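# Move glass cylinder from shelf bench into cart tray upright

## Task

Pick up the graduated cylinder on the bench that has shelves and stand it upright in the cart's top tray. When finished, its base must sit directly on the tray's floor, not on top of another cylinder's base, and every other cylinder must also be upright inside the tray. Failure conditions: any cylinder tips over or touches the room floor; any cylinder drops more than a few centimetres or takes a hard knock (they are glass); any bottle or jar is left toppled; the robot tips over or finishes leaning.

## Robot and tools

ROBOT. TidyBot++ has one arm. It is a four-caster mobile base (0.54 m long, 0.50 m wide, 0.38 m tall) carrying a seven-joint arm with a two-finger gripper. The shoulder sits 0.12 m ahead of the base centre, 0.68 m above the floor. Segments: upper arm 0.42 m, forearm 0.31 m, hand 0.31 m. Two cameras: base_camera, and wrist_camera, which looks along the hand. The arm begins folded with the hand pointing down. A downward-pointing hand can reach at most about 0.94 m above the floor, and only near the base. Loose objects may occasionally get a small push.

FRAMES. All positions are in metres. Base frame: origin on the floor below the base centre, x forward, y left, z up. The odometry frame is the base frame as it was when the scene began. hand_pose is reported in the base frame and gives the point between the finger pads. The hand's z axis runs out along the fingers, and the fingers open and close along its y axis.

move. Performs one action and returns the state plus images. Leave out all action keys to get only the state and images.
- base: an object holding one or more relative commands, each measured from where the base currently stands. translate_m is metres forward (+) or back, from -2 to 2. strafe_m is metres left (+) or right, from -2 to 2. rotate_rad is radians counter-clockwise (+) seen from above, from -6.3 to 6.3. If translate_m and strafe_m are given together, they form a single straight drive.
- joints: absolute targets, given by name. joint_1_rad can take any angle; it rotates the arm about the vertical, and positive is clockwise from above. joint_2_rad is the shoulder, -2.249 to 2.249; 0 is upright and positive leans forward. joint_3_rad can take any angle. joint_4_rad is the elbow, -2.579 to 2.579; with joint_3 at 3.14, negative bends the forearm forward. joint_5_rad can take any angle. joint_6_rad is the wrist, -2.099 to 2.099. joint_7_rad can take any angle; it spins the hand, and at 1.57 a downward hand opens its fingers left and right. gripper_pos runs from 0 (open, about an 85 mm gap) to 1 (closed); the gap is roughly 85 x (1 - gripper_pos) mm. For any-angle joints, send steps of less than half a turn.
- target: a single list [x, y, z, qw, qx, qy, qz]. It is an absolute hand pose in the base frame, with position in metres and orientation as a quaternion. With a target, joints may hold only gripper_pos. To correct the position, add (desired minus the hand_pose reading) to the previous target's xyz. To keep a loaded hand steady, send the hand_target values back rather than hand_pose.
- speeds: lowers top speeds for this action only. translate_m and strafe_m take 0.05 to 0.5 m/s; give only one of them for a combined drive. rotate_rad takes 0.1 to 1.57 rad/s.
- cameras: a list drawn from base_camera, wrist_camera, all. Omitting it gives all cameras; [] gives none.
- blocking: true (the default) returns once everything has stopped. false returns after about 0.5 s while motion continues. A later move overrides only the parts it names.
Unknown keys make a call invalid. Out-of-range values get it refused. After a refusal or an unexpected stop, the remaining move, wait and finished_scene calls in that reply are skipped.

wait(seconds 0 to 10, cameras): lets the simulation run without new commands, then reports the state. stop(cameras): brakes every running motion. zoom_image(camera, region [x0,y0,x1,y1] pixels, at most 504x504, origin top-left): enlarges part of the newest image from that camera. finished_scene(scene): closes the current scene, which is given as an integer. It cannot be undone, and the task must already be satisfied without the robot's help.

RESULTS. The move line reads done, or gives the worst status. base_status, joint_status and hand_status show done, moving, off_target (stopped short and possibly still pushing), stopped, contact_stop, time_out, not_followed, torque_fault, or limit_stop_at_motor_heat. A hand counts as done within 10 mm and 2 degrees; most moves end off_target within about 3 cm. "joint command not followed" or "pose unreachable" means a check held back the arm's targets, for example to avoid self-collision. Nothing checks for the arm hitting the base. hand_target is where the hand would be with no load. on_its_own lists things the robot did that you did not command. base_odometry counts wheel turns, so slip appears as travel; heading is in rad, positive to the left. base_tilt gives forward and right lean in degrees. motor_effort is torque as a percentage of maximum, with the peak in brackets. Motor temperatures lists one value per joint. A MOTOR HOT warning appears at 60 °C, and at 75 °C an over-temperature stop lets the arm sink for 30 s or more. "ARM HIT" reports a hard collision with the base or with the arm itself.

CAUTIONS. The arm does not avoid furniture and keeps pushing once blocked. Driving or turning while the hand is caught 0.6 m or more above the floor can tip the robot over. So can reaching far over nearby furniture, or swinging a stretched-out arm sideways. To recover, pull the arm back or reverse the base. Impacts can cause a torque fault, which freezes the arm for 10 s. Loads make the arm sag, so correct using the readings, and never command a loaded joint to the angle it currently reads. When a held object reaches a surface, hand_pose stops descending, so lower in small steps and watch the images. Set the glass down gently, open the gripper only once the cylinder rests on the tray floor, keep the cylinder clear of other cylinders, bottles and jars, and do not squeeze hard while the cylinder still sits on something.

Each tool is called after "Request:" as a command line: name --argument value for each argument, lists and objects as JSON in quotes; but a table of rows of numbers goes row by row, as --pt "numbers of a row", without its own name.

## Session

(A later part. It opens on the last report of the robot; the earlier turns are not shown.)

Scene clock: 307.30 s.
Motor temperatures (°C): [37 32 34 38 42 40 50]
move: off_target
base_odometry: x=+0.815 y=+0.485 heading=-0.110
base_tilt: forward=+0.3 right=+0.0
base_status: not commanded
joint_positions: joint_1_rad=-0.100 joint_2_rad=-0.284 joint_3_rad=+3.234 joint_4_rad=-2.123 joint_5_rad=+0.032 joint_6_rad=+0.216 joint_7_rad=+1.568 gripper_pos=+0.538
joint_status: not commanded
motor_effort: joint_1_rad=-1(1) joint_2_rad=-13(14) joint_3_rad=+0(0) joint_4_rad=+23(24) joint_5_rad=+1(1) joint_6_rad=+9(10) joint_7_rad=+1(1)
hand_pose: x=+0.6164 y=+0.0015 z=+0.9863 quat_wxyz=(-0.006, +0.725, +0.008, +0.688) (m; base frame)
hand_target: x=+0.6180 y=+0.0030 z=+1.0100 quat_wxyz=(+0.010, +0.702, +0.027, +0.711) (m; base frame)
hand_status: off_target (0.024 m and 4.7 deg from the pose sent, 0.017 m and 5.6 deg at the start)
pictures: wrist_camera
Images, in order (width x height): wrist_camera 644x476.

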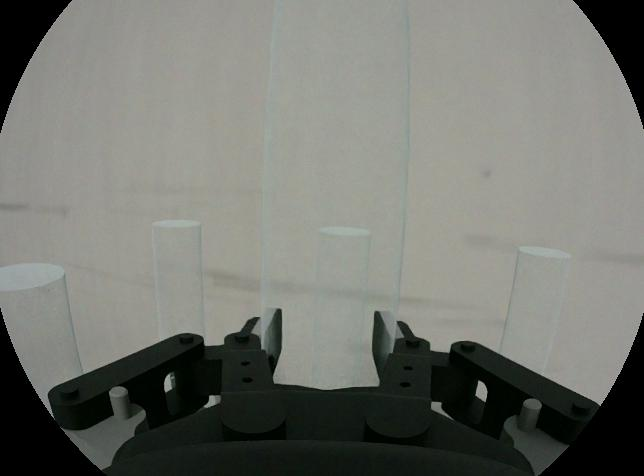

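Request:
move --base '{"strafe_m":-0.010}' --speeds '{"strafe_m":0.06}' --cameras '[]'

Request:
move --target '[0.62,0.003,0.965,0.010,0.691,0.027,0.722]' --cameras '["wrist_camera"]'

Scene clock: 311.07 s.
Motor temperatures (°C): [37 32 34 38 42 40 50]
move: done
base_odometry: x=+0.814 y=+0.475 heading=-0.110
base_tilt: forward=+0.3 right=+0.0
base_status: done
joint_positions: joint_1_rad=-0.097 joint_2_rad=-0.284 joint_3_rad=+3.232 joint_4_rad=-2.123 joint_5_rad=+0.032 joint_6_rad=+0.218 joint_7_rad=+1.568 gripper_pos=+0.538
joint_status: not commanded
motor_effort: joint_1_rad=-1(2) joint_2_rad=-13(14) joint_3_rad=+0(3) joint_4_rad=+23(23) joint_5_rad=+2(2) joint_6_rad=+10(10) joint_7_rad=+1(1)
hand_pose: x=+0.6165 y=+0.0009 z=+0.9868 quat_wxyz=(-0.005, +0.725, +0.008, +0.689) (m; base frame)
hand_target: x=+0.6180 y=+0.0030 z=+1.0100 quat_wxyz=(+0.010, +0.702, +0.027, +0.711) (m; base frame)
hand_status: not commanded
pictures: none
No camera images: "cameras" was empty.

Scene clock: 312.47 s.
Motor temperatures (°C): [37 32 34 38 42 40 50]
move: off_target
base_odometry: x=+0.814 y=+0.475 heading=-0.110
base_tilt: forward=+0.3 right=+0.0
base_status: not commanded
joint_positions: joint_1_rad=-0.065 joint_2_rad=-0.221 joint_3_rad=+3.223 joint_4_rad=-2.268 joint_5_rad=+0.032 joint_6_rad=+0.456 joint_7_rad=+1.568 gripper_pos=+0.538
joint_status: not commanded
motor_effort: joint_1_rad=-1(1) joint_2_rad=-14(16) joint_3_rad=+0(1) joint_4_rad=+21(23) joint_5_rad=+0(1) joint_6_rad=+10(11) joint_7_rad=+1(1)
hand_pose: x=+0.6186 y=-0.0059 z=+0.9420 quat_wxyz=(+0.003, +0.714, +0.003, +0.700) (m; base frame)
hand_target: x=+0.6200 y=+0.0030 z=+0.9650 quat_wxyz=(+0.010, +0.691, +0.027, +0.722) (m; base frame)
hand_status: off_target (0.025 m and 4.7 deg from the pose sent, 0.022 m and 6.1 deg at the start)
pictures: wrist_camera
Images, in order (width x height): wrist_camera 644x476.

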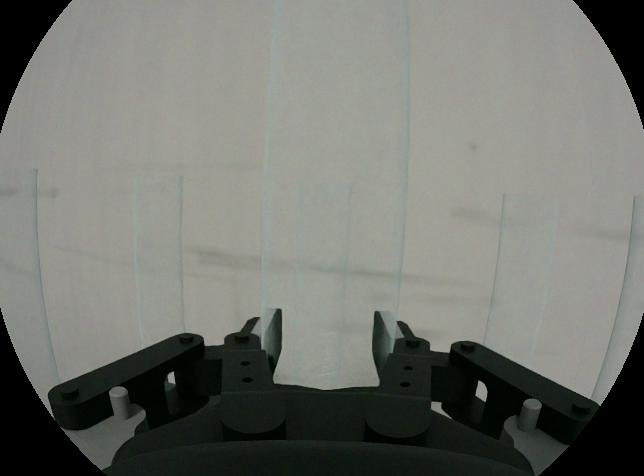

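Request:
move --target '[0.62,0.003,0.94,0.008,0.697,0.025,0.716]' --cameras '[]'

Request:
move --target '[0.62,0.003,0.927,0.008,0.699,0.025,0.714]' --cameras '[]'

Request:
move --target '[0.62,0.003,0.914,0.008,0.699,0.025,0.714]' --cameras '["wrist_camera"]'

Scene clock: 316.30 s.
Motor temperatures (°C): [37 32 34 38 42 40 50]
move: off_target
base_odometry: x=+0.814 y=+0.475 heading=-0.110
base_tilt: forward=+0.3 right=+0.0
base_status: not commanded
joint_positions: joint_1_rad=-0.057 joint_2_rad=-0.194 joint_3_rad=+3.218 joint_4_rad=-2.317 joint_5_rad=+0.032 joint_6_rad=+0.527 joint_7_rad=+1.568 gripper_pos=+0.538
joint_status: not commanded
motor_effort: joint_1_rad=+0(1) joint_2_rad=-14(15) joint_3_rad=+0(1) joint_4_rad=+20(22) joint_5_rad=+1(2) joint_6_rad=+9(11) joint_7_rad=+1(1)
hand_pose: x=+0.6177 y=-0.0061 z=+0.9213 quat_wxyz=(+0.004, +0.717, +0.003, +0.698) (m; base frame)
hand_target: x=+0.6200 y=+0.0030 z=+0.9400 quat_wxyz=(+0.008, +0.697, +0.025, +0.716) (m; base frame)
hand_status: off_target (0.021 m and 4.0 deg from the pose sent, 0.009 m and 3.7 deg at the start)
pictures: none
No camera images: "cameras" was empty.

Scene clock: 317.00 s.
Motor temperatures (°C): [37 32 34 38 42 40 50]
move: off_target
base_odometry: x=+0.814 y=+0.475 heading=-0.110
base_tilt: forward=+0.3 right=+0.0
base_status: not commanded
joint_positions: joint_1_rad=-0.049 joint_2_rad=-0.175 joint_3_rad=+3.212 joint_4_rad=-2.344 joint_5_rad=+0.032 joint_6_rad=+0.572 joint_7_rad=+1.568 gripper_pos=+0.538
joint_status: not commanded
motor_effort: joint_1_rad=-1(1) joint_2_rad=-14(16) joint_3_rad=+0(1) joint_4_rad=+20(22) joint_5_rad=+1(1) joint_6_rad=+10(10) joint_7_rad=+1(1)
hand_pose: x=+0.6175 y=-0.0065 z=+0.9110 quat_wxyz=(+0.005, +0.716, +0.003, +0.698) (m; base frame)
hand_target: x=+0.6200 y=+0.0030 z=+0.9270 quat_wxyz=(+0.008, +0.699, +0.025, +0.714) (m; base frame)
hand_status: off_target (0.019 m and 3.7 deg from the pose sent, 0.011 m and 3.7 deg at the start)
pictures: none
No camera images: "cameras" was empty.

Scene clock: 317.70 s.
Motor temperatures (°C): [37 32 34 38 42 40 50]
move: off_target
base_odometry: x=+0.814 y=+0.475 heading=-0.110
base_tilt: forward=+0.3 right=+0.0
base_status: not commanded
joint_positions: joint_1_rad=-0.041 joint_2_rad=-0.149 joint_3_rad=+3.207 joint_4_rad=-2.375 joint_5_rad=+0.032 joint_6_rad=+0.630 joint_7_rad=+1.568 gripper_pos=+0.538
joint_status: not commanded
motor_effort: joint_1_rad=-1(1) joint_2_rad=-15(16) joint_3_rad=+0(1) joint_4_rad=+19(21) joint_5_rad=+0(1) joint_6_rad=+10(10) joint_7_rad=+1(1)
hand_pose: x=+0.6176 y=-0.0067 z=+0.8982 quat_wxyz=(+0.006, +0.716, +0.003, +0.698) (m; base frame)
hand_target: x=+0.6200 y=+0.0030 z=+0.9140 quat_wxyz=(+0.008, +0.699, +0.025, +0.714) (m; base frame)
hand_status: off_target (0.019 m and 3.7 deg from the pose sent, 0.010 m and 3.7 deg at the start)
pictures: wrist_camera
Images, in order (width x height): wrist_camera 644x476.

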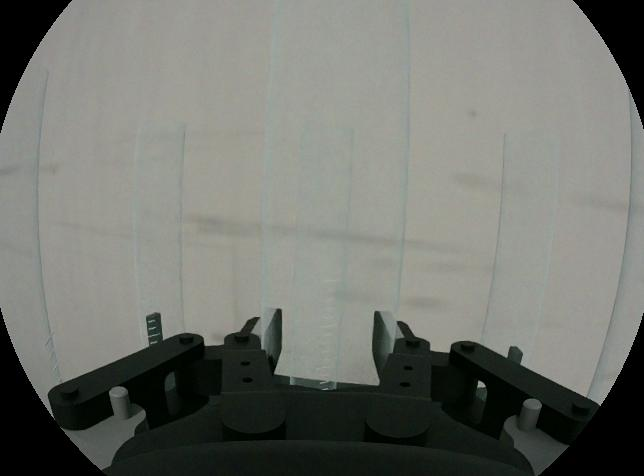

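Request:
move --target '[0.62,0.003,0.902,0.004,0.699,0.021,0.714]' --cameras '[]'

Request:
move --target '[0.62,0.003,0.891,0.004,0.699,0.021,0.714]' --cameras '["wrist_camera"]'

Scene clock: 321.03 s.
Motor temperatures (°C): [37 32 34 38 42 40 50]
move: off_target
base_odometry: x=+0.814 y=+0.475 heading=-0.110
base_tilt: forward=+0.3 right=+0.0
base_status: not commanded
joint_positions: joint_1_rad=-0.035 joint_2_rad=-0.125 joint_3_rad=+3.203 joint_4_rad=-2.403 joint_5_rad=+0.032 joint_6_rad=+0.686 joint_7_rad=+1.568 gripper_pos=+0.538
joint_status: not commanded
motor_effort: joint_1_rad=+0(1) joint_2_rad=-14(16) joint_3_rad=+1(1) joint_4_rad=+17(20) joint_5_rad=+0(1) joint_6_rad=+9(10) joint_7_rad=+1(2)
hand_pose: x=+0.6175 y=-0.0068 z=+0.8888 quat_wxyz=(+0.007, +0.714, +0.003, +0.700) (m; base frame)
hand_target: x=+0.6200 y=+0.0030 z=+0.9020 quat_wxyz=(+0.004, +0.699, +0.021, +0.714) (m; base frame)
hand_status: off_target (0.017 m and 3.2 deg from the pose sent, 0.011 m and 3.4 deg at the start)
pictures: none
No camera images: "cameras" was empty.

Scene clock: 321.67 s.
Motor temperatures (°C): [37 32 34 38 42 40 50]
move: off_target
base_odometry: x=+0.814 y=+0.475 heading=-0.110
base_tilt: forward=+0.3 right=+0.0
base_status: not commanded
joint_positions: joint_1_rad=-0.030 joint_2_rad=-0.109 joint_3_rad=+3.197 joint_4_rad=-2.419 joint_5_rad=+0.032 joint_6_rad=+0.745 joint_7_rad=+1.568 gripper_pos=+0.540
joint_status: not commanded
motor_effort: joint_1_rad=-1(1) joint_2_rad=-14(15) joint_3_rad=+0(1) joint_4_rad=+17(18) joint_5_rad=+0(1) joint_6_rad=+9(10) joint_7_rad=+1(2)
hand_pose: x=+0.6174 y=-0.0059 z=+0.8899 quat_wxyz=(+0.007, +0.705, +0.004, +0.709) (m; base frame)
hand_target: x=+0.6200 y=+0.0030 z=+0.8910 quat_wxyz=(+0.004, +0.699, +0.021, +0.714) (m; base frame)
hand_status: off_target (0.009 m and 2.2 deg from the pose sent, 0.010 m and 3.2 deg at the start)
pictures: wrist_camera
Images, in order (width x height): wrist_camera 644x476.

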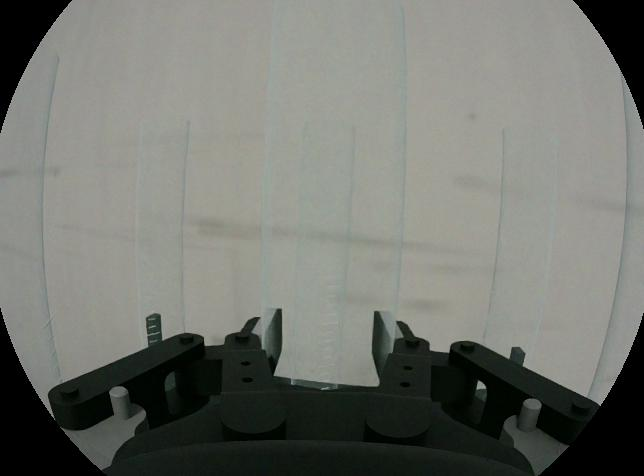

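Contact at expected height. Release gradually.

Request:
move --joints '{"gripper_pos":0.52}' --cameras '["wrist_camera"]'

Request:
move --joints '{"gripper_pos":0.48}' --cameras '[]'

Request:
move --joints '{"gripper_pos":0.2}' --cameras '["wrist_camera"]'

Scene clock: 323.70 s.
Motor temperatures (°C): [37 32 34 38 42 40 50]
move: done
base_odometry: x=+0.814 y=+0.475 heading=-0.110
base_tilt: forward=+0.3 right=+0.0
base_status: not commanded
joint_positions: joint_1_rad=-0.027 joint_2_rad=-0.109 joint_3_rad=+3.197 joint_4_rad=-2.419 joint_5_rad=+0.032 joint_6_rad=+0.745 joint_7_rad=+1.568 gripper_pos=+0.520
joint_status: all done
motor_effort: joint_1_rad=-1(1) joint_2_rad=-14(14) joint_3_rad=+0(1) joint_4_rad=+17(17) joint_5_rad=+1(2) joint_6_rad=+8(9) joint_7_rad=+1(1)
hand_pose: x=+0.6174 y=-0.0068 z=+0.8898 quat_wxyz=(+0.007, +0.705, +0.003, +0.709) (m; base frame)
hand_target: x=+0.6200 y=+0.0030 z=+0.8910 quat_wxyz=(+0.004, +0.699, +0.021, +0.714) (m; base frame)
hand_status: not commanded
pictures: wrist_camera
Images, in order (width x height): wrist_camera 644x476.

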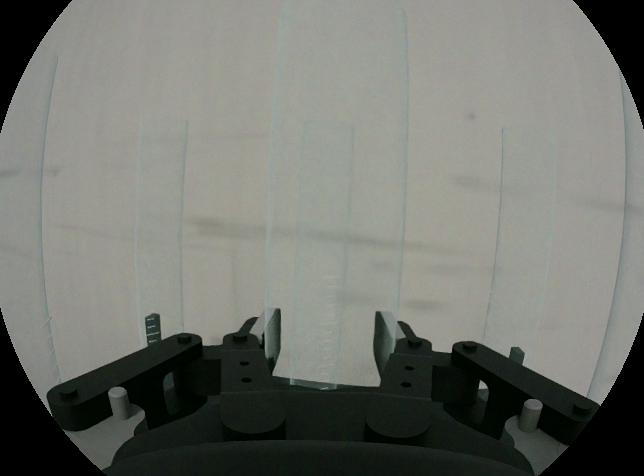

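Scene clock: 324.13 s.
Motor temperatures (°C): [37 32 34 38 42 40 50]
move: done
base_odometry: x=+0.814 y=+0.475 heading=-0.110
base_tilt: forward=+0.3 right=+0.0
base_status: not commanded
joint_positions: joint_1_rad=-0.027 joint_2_rad=-0.109 joint_3_rad=+3.197 joint_4_rad=-2.419 joint_5_rad=+0.032 joint_6_rad=+0.745 joint_7_rad=+1.568 gripper_pos=+0.480
joint_status: all done
motor_effort: joint_1_rad=-1(1) joint_2_rad=-14(14) joint_3_rad=+0(0) joint_4_rad=+17(17) joint_5_rad=+1(1) joint_6_rad=+8(9) joint_7_rad=+1(1)
hand_pose: x=+0.6174 y=-0.0068 z=+0.8898 quat_wxyz=(+0.007, +0.705, +0.003, +0.709) (m; base frame)
hand_target: x=+0.6200 y=+0.0030 z=+0.8910 quat_wxyz=(+0.004, +0.699, +0.021, +0.714) (m; base frame)
hand_status: not commanded
pictures: none
No camera images: "cameras" was empty.

Scene clock: 324.80 s.
Motor temperatures (°C): [37 32 34 38 42 40 50]
move: done
base_odometry: x=+0.814 y=+0.475 heading=-0.110
base_tilt: forward=+0.3 right=+0.0
base_status: not commanded
joint_positions: joint_1_rad=-0.027 joint_2_rad=-0.109 joint_3_rad=+3.197 joint_4_rad=-2.419 joint_5_rad=+0.032 joint_6_rad=+0.745 joint_7_rad=+1.568 gripper_pos=+0.200
joint_status: all done
motor_effort: joint_1_rad=-1(1) joint_2_rad=-14(14) joint_3_rad=+0(1) joint_4_rad=+16(17) joint_5_rad=+0(1) joint_6_rad=+8(9) joint_7_rad=+1(1)
hand_pose: x=+0.6174 y=-0.0068 z=+0.8898 quat_wxyz=(+0.007, +0.705, +0.003, +0.709) (m; base frame)
hand_target: x=+0.6200 y=+0.0030 z=+0.8910 quat_wxyz=(+0.004, +0.699, +0.021, +0.714) (m; base frame)
hand_status: not commanded
pictures: wrist_camera
Images, in order (width x height): wrist_camera 644x476.

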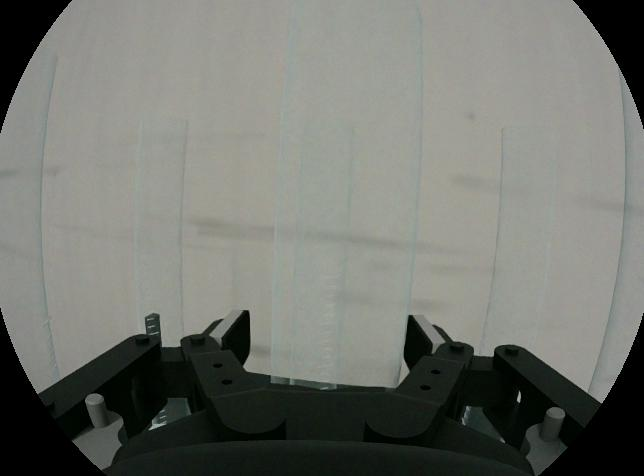

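Request:
move --joints '{"gripper_pos":0.0}' --cameras '["wrist_camera"]'

Scene clock: 326.80 s.
Motor temperatures (°C): [37 32 34 38 42 40 50]
move: done
base_odometry: x=+0.814 y=+0.475 heading=-0.110
base_tilt: forward=+0.3 right=+0.0
base_status: not commanded
joint_positions: joint_1_rad=-0.027 joint_2_rad=-0.109 joint_3_rad=+3.197 joint_4_rad=-2.419 joint_5_rad=+0.032 joint_6_rad=+0.745 joint_7_rad=+1.568 gripper_pos=+0.000
joint_status: all done
motor_effort: joint_1_rad=-1(1) joint_2_rad=-14(14) joint_3_rad=+0(1) joint_4_rad=+17(17) joint_5_rad=+1(1) joint_6_rad=+8(8) joint_7_rad=+1(1)
hand_pose: x=+0.6174 y=-0.0068 z=+0.8898 quat_wxyz=(+0.007, +0.705, +0.003, +0.709) (m; base frame)
hand_target: x=+0.6200 y=+0.0030 z=+0.8910 quat_wxyz=(+0.004, +0.699, +0.021, +0.714) (m; base frame)
hand_status: not commanded
pictures: wrist_camera
Images, in order (width x height): wrist_camera 644x476.

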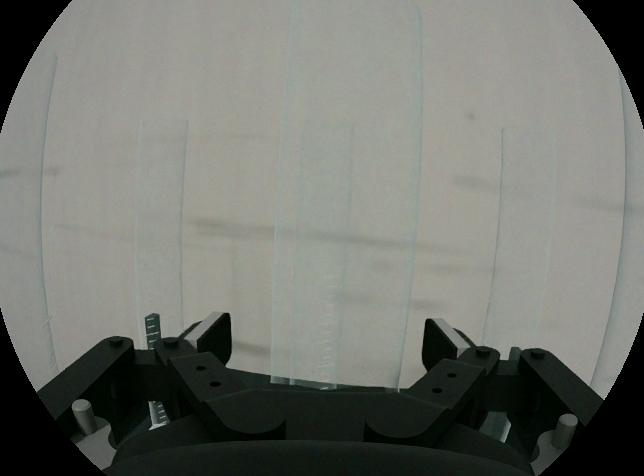

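Stable. Back out straight and verify.

Request:
move --base '{"translate_m":-0.2}' --speeds '{"translate_m":0.1}' --cameras '["wrist_camera"]'

Request:
move --base '{"translate_m":-0.25}' --speeds '{"translate_m":0.3}' --cameras '[]'

Request:
move --target '[0.58,0,1.17,-0.026,0.810,-0.011,0.585]' --cameras '["wrist_camera"]'

Request:
zoom_image --camera "wrist_camera" --region '[140, 100, 500, 420]'

Scene clock: 331.13 s.
Motor temperatures (°C): [37 32 34 38 42 40 50]
move: done
base_odometry: x=+0.615 y=+0.497 heading=-0.110
base_tilt: forward=+0.3 right=+0.0
base_status: done
joint_positions: joint_1_rad=-0.027 joint_2_rad=-0.101 joint_3_rad=+3.196 joint_4_rad=-2.420 joint_5_rad=+0.032 joint_6_rad=+0.745 joint_7_rad=+1.568 gripper_pos=+0.000
joint_status: not commanded
motor_effort: joint_1_rad=+0(1) joint_2_rad=-14(15) joint_3_rad=+0(1) joint_4_rad=+16(18) joint_5_rad=+1(1) joint_6_rad=+8(8) joint_7_rad=+1(1)
hand_pose: x=+0.6189 y=-0.0065 z=+0.8857 quat_wxyz=(+0.007, +0.708, +0.004, +0.706) (m; base frame)
hand_target: x=+0.6200 y=+0.0030 z=+0.8910 quat_wxyz=(+0.004, +0.699, +0.021, +0.714) (m; base frame)
hand_status: not commanded
pictures: wrist_camera
Images, in order (width x height): wrist_camera 644x476.

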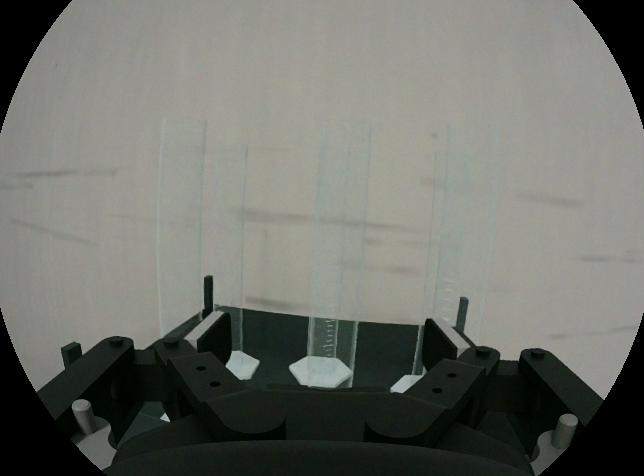

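Scene clock: 332.83 s.
Motor temperatures (°C): [37 32 34 38 42 40 50]
move: done
base_odometry: x=+0.366 y=+0.524 heading=-0.110
base_tilt: forward=+0.3 right=+0.0
base_status: done
joint_positions: joint_1_rad=-0.027 joint_2_rad=-0.097 joint_3_rad=+3.196 joint_4_rad=-2.420 joint_5_rad=+0.032 joint_6_rad=+0.745 joint_7_rad=+1.568 gripper_pos=+0.000
joint_status: not commanded
motor_effort: joint_1_rad=-1(1) joint_2_rad=-15(16) joint_3_rad=+0(1) joint_4_rad=+16(18) joint_5_rad=+1(1) joint_6_rad=+8(9) joint_7_rad=+1(1)
hand_pose: x=+0.6197 y=-0.0065 z=+0.8835 quat_wxyz=(+0.007, +0.710, +0.004, +0.704) (m; base frame)
hand_target: x=+0.6200 y=+0.0030 z=+0.8910 quat_wxyz=(+0.004, +0.699, +0.021, +0.714) (m; base frame)
hand_status: not commanded
pictures: none
No camera images: "cameras" was empty.

Scene clock: 335.73 s.
Motor temperatures (°C): [37 32 34 38 42 40 50]
move: off_target
base_odometry: x=+0.366 y=+0.524 heading=-0.110
base_tilt: forward=+0.3 right=+0.0
base_status: not commanded
joint_positions: joint_1_rad=-0.027 joint_2_rad=-0.211 joint_3_rad=+3.196 joint_4_rad=-1.229 joint_5_rad=+0.019 joint_6_rad=-0.859 joint_7_rad=+1.568 gripper_pos=+0.000
joint_status: not commanded
motor_effort: joint_1_rad=-1(1) joint_2_rad=-12(18) joint_3_rad=+0(1) joint_4_rad=+18(21) joint_5_rad=+1(2) joint_6_rad=+7(9) joint_7_rad=+1(1)
hand_pose: x=+0.5958 y=-0.0211 z=+1.1642 quat_wxyz=(+0.012, +0.807, -0.014, +0.591) (m; base frame)
hand_target: x=+0.5800 y=+0.0000 z=+1.1700 quat_wxyz=(-0.026, +0.810, -0.011, +0.585) (m; base frame)
hand_status: off_target (0.027 m and 4.4 deg from the pose sent, 0.289 m and 18.4 deg at the start)
pictures: wrist_camera
Images, in order (width x height): wrist_camera 644x476.

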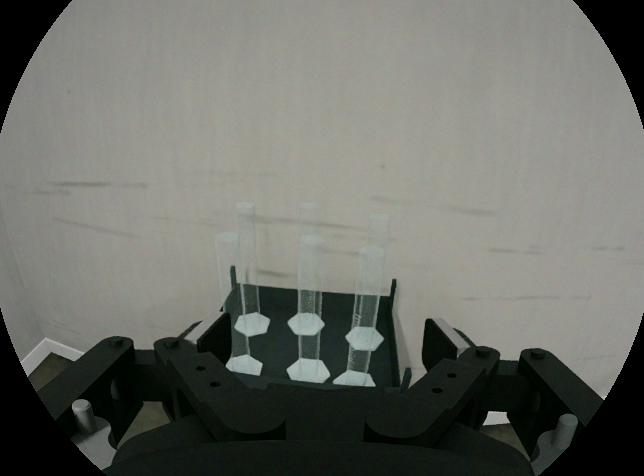

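Scaled by 1.400.

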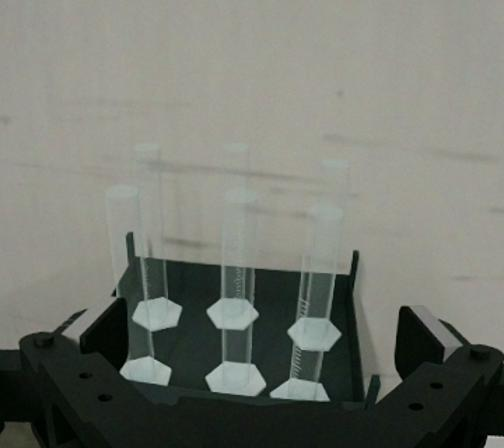

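Request:
finished_scene --scene 2

The scene is finished: the task was done.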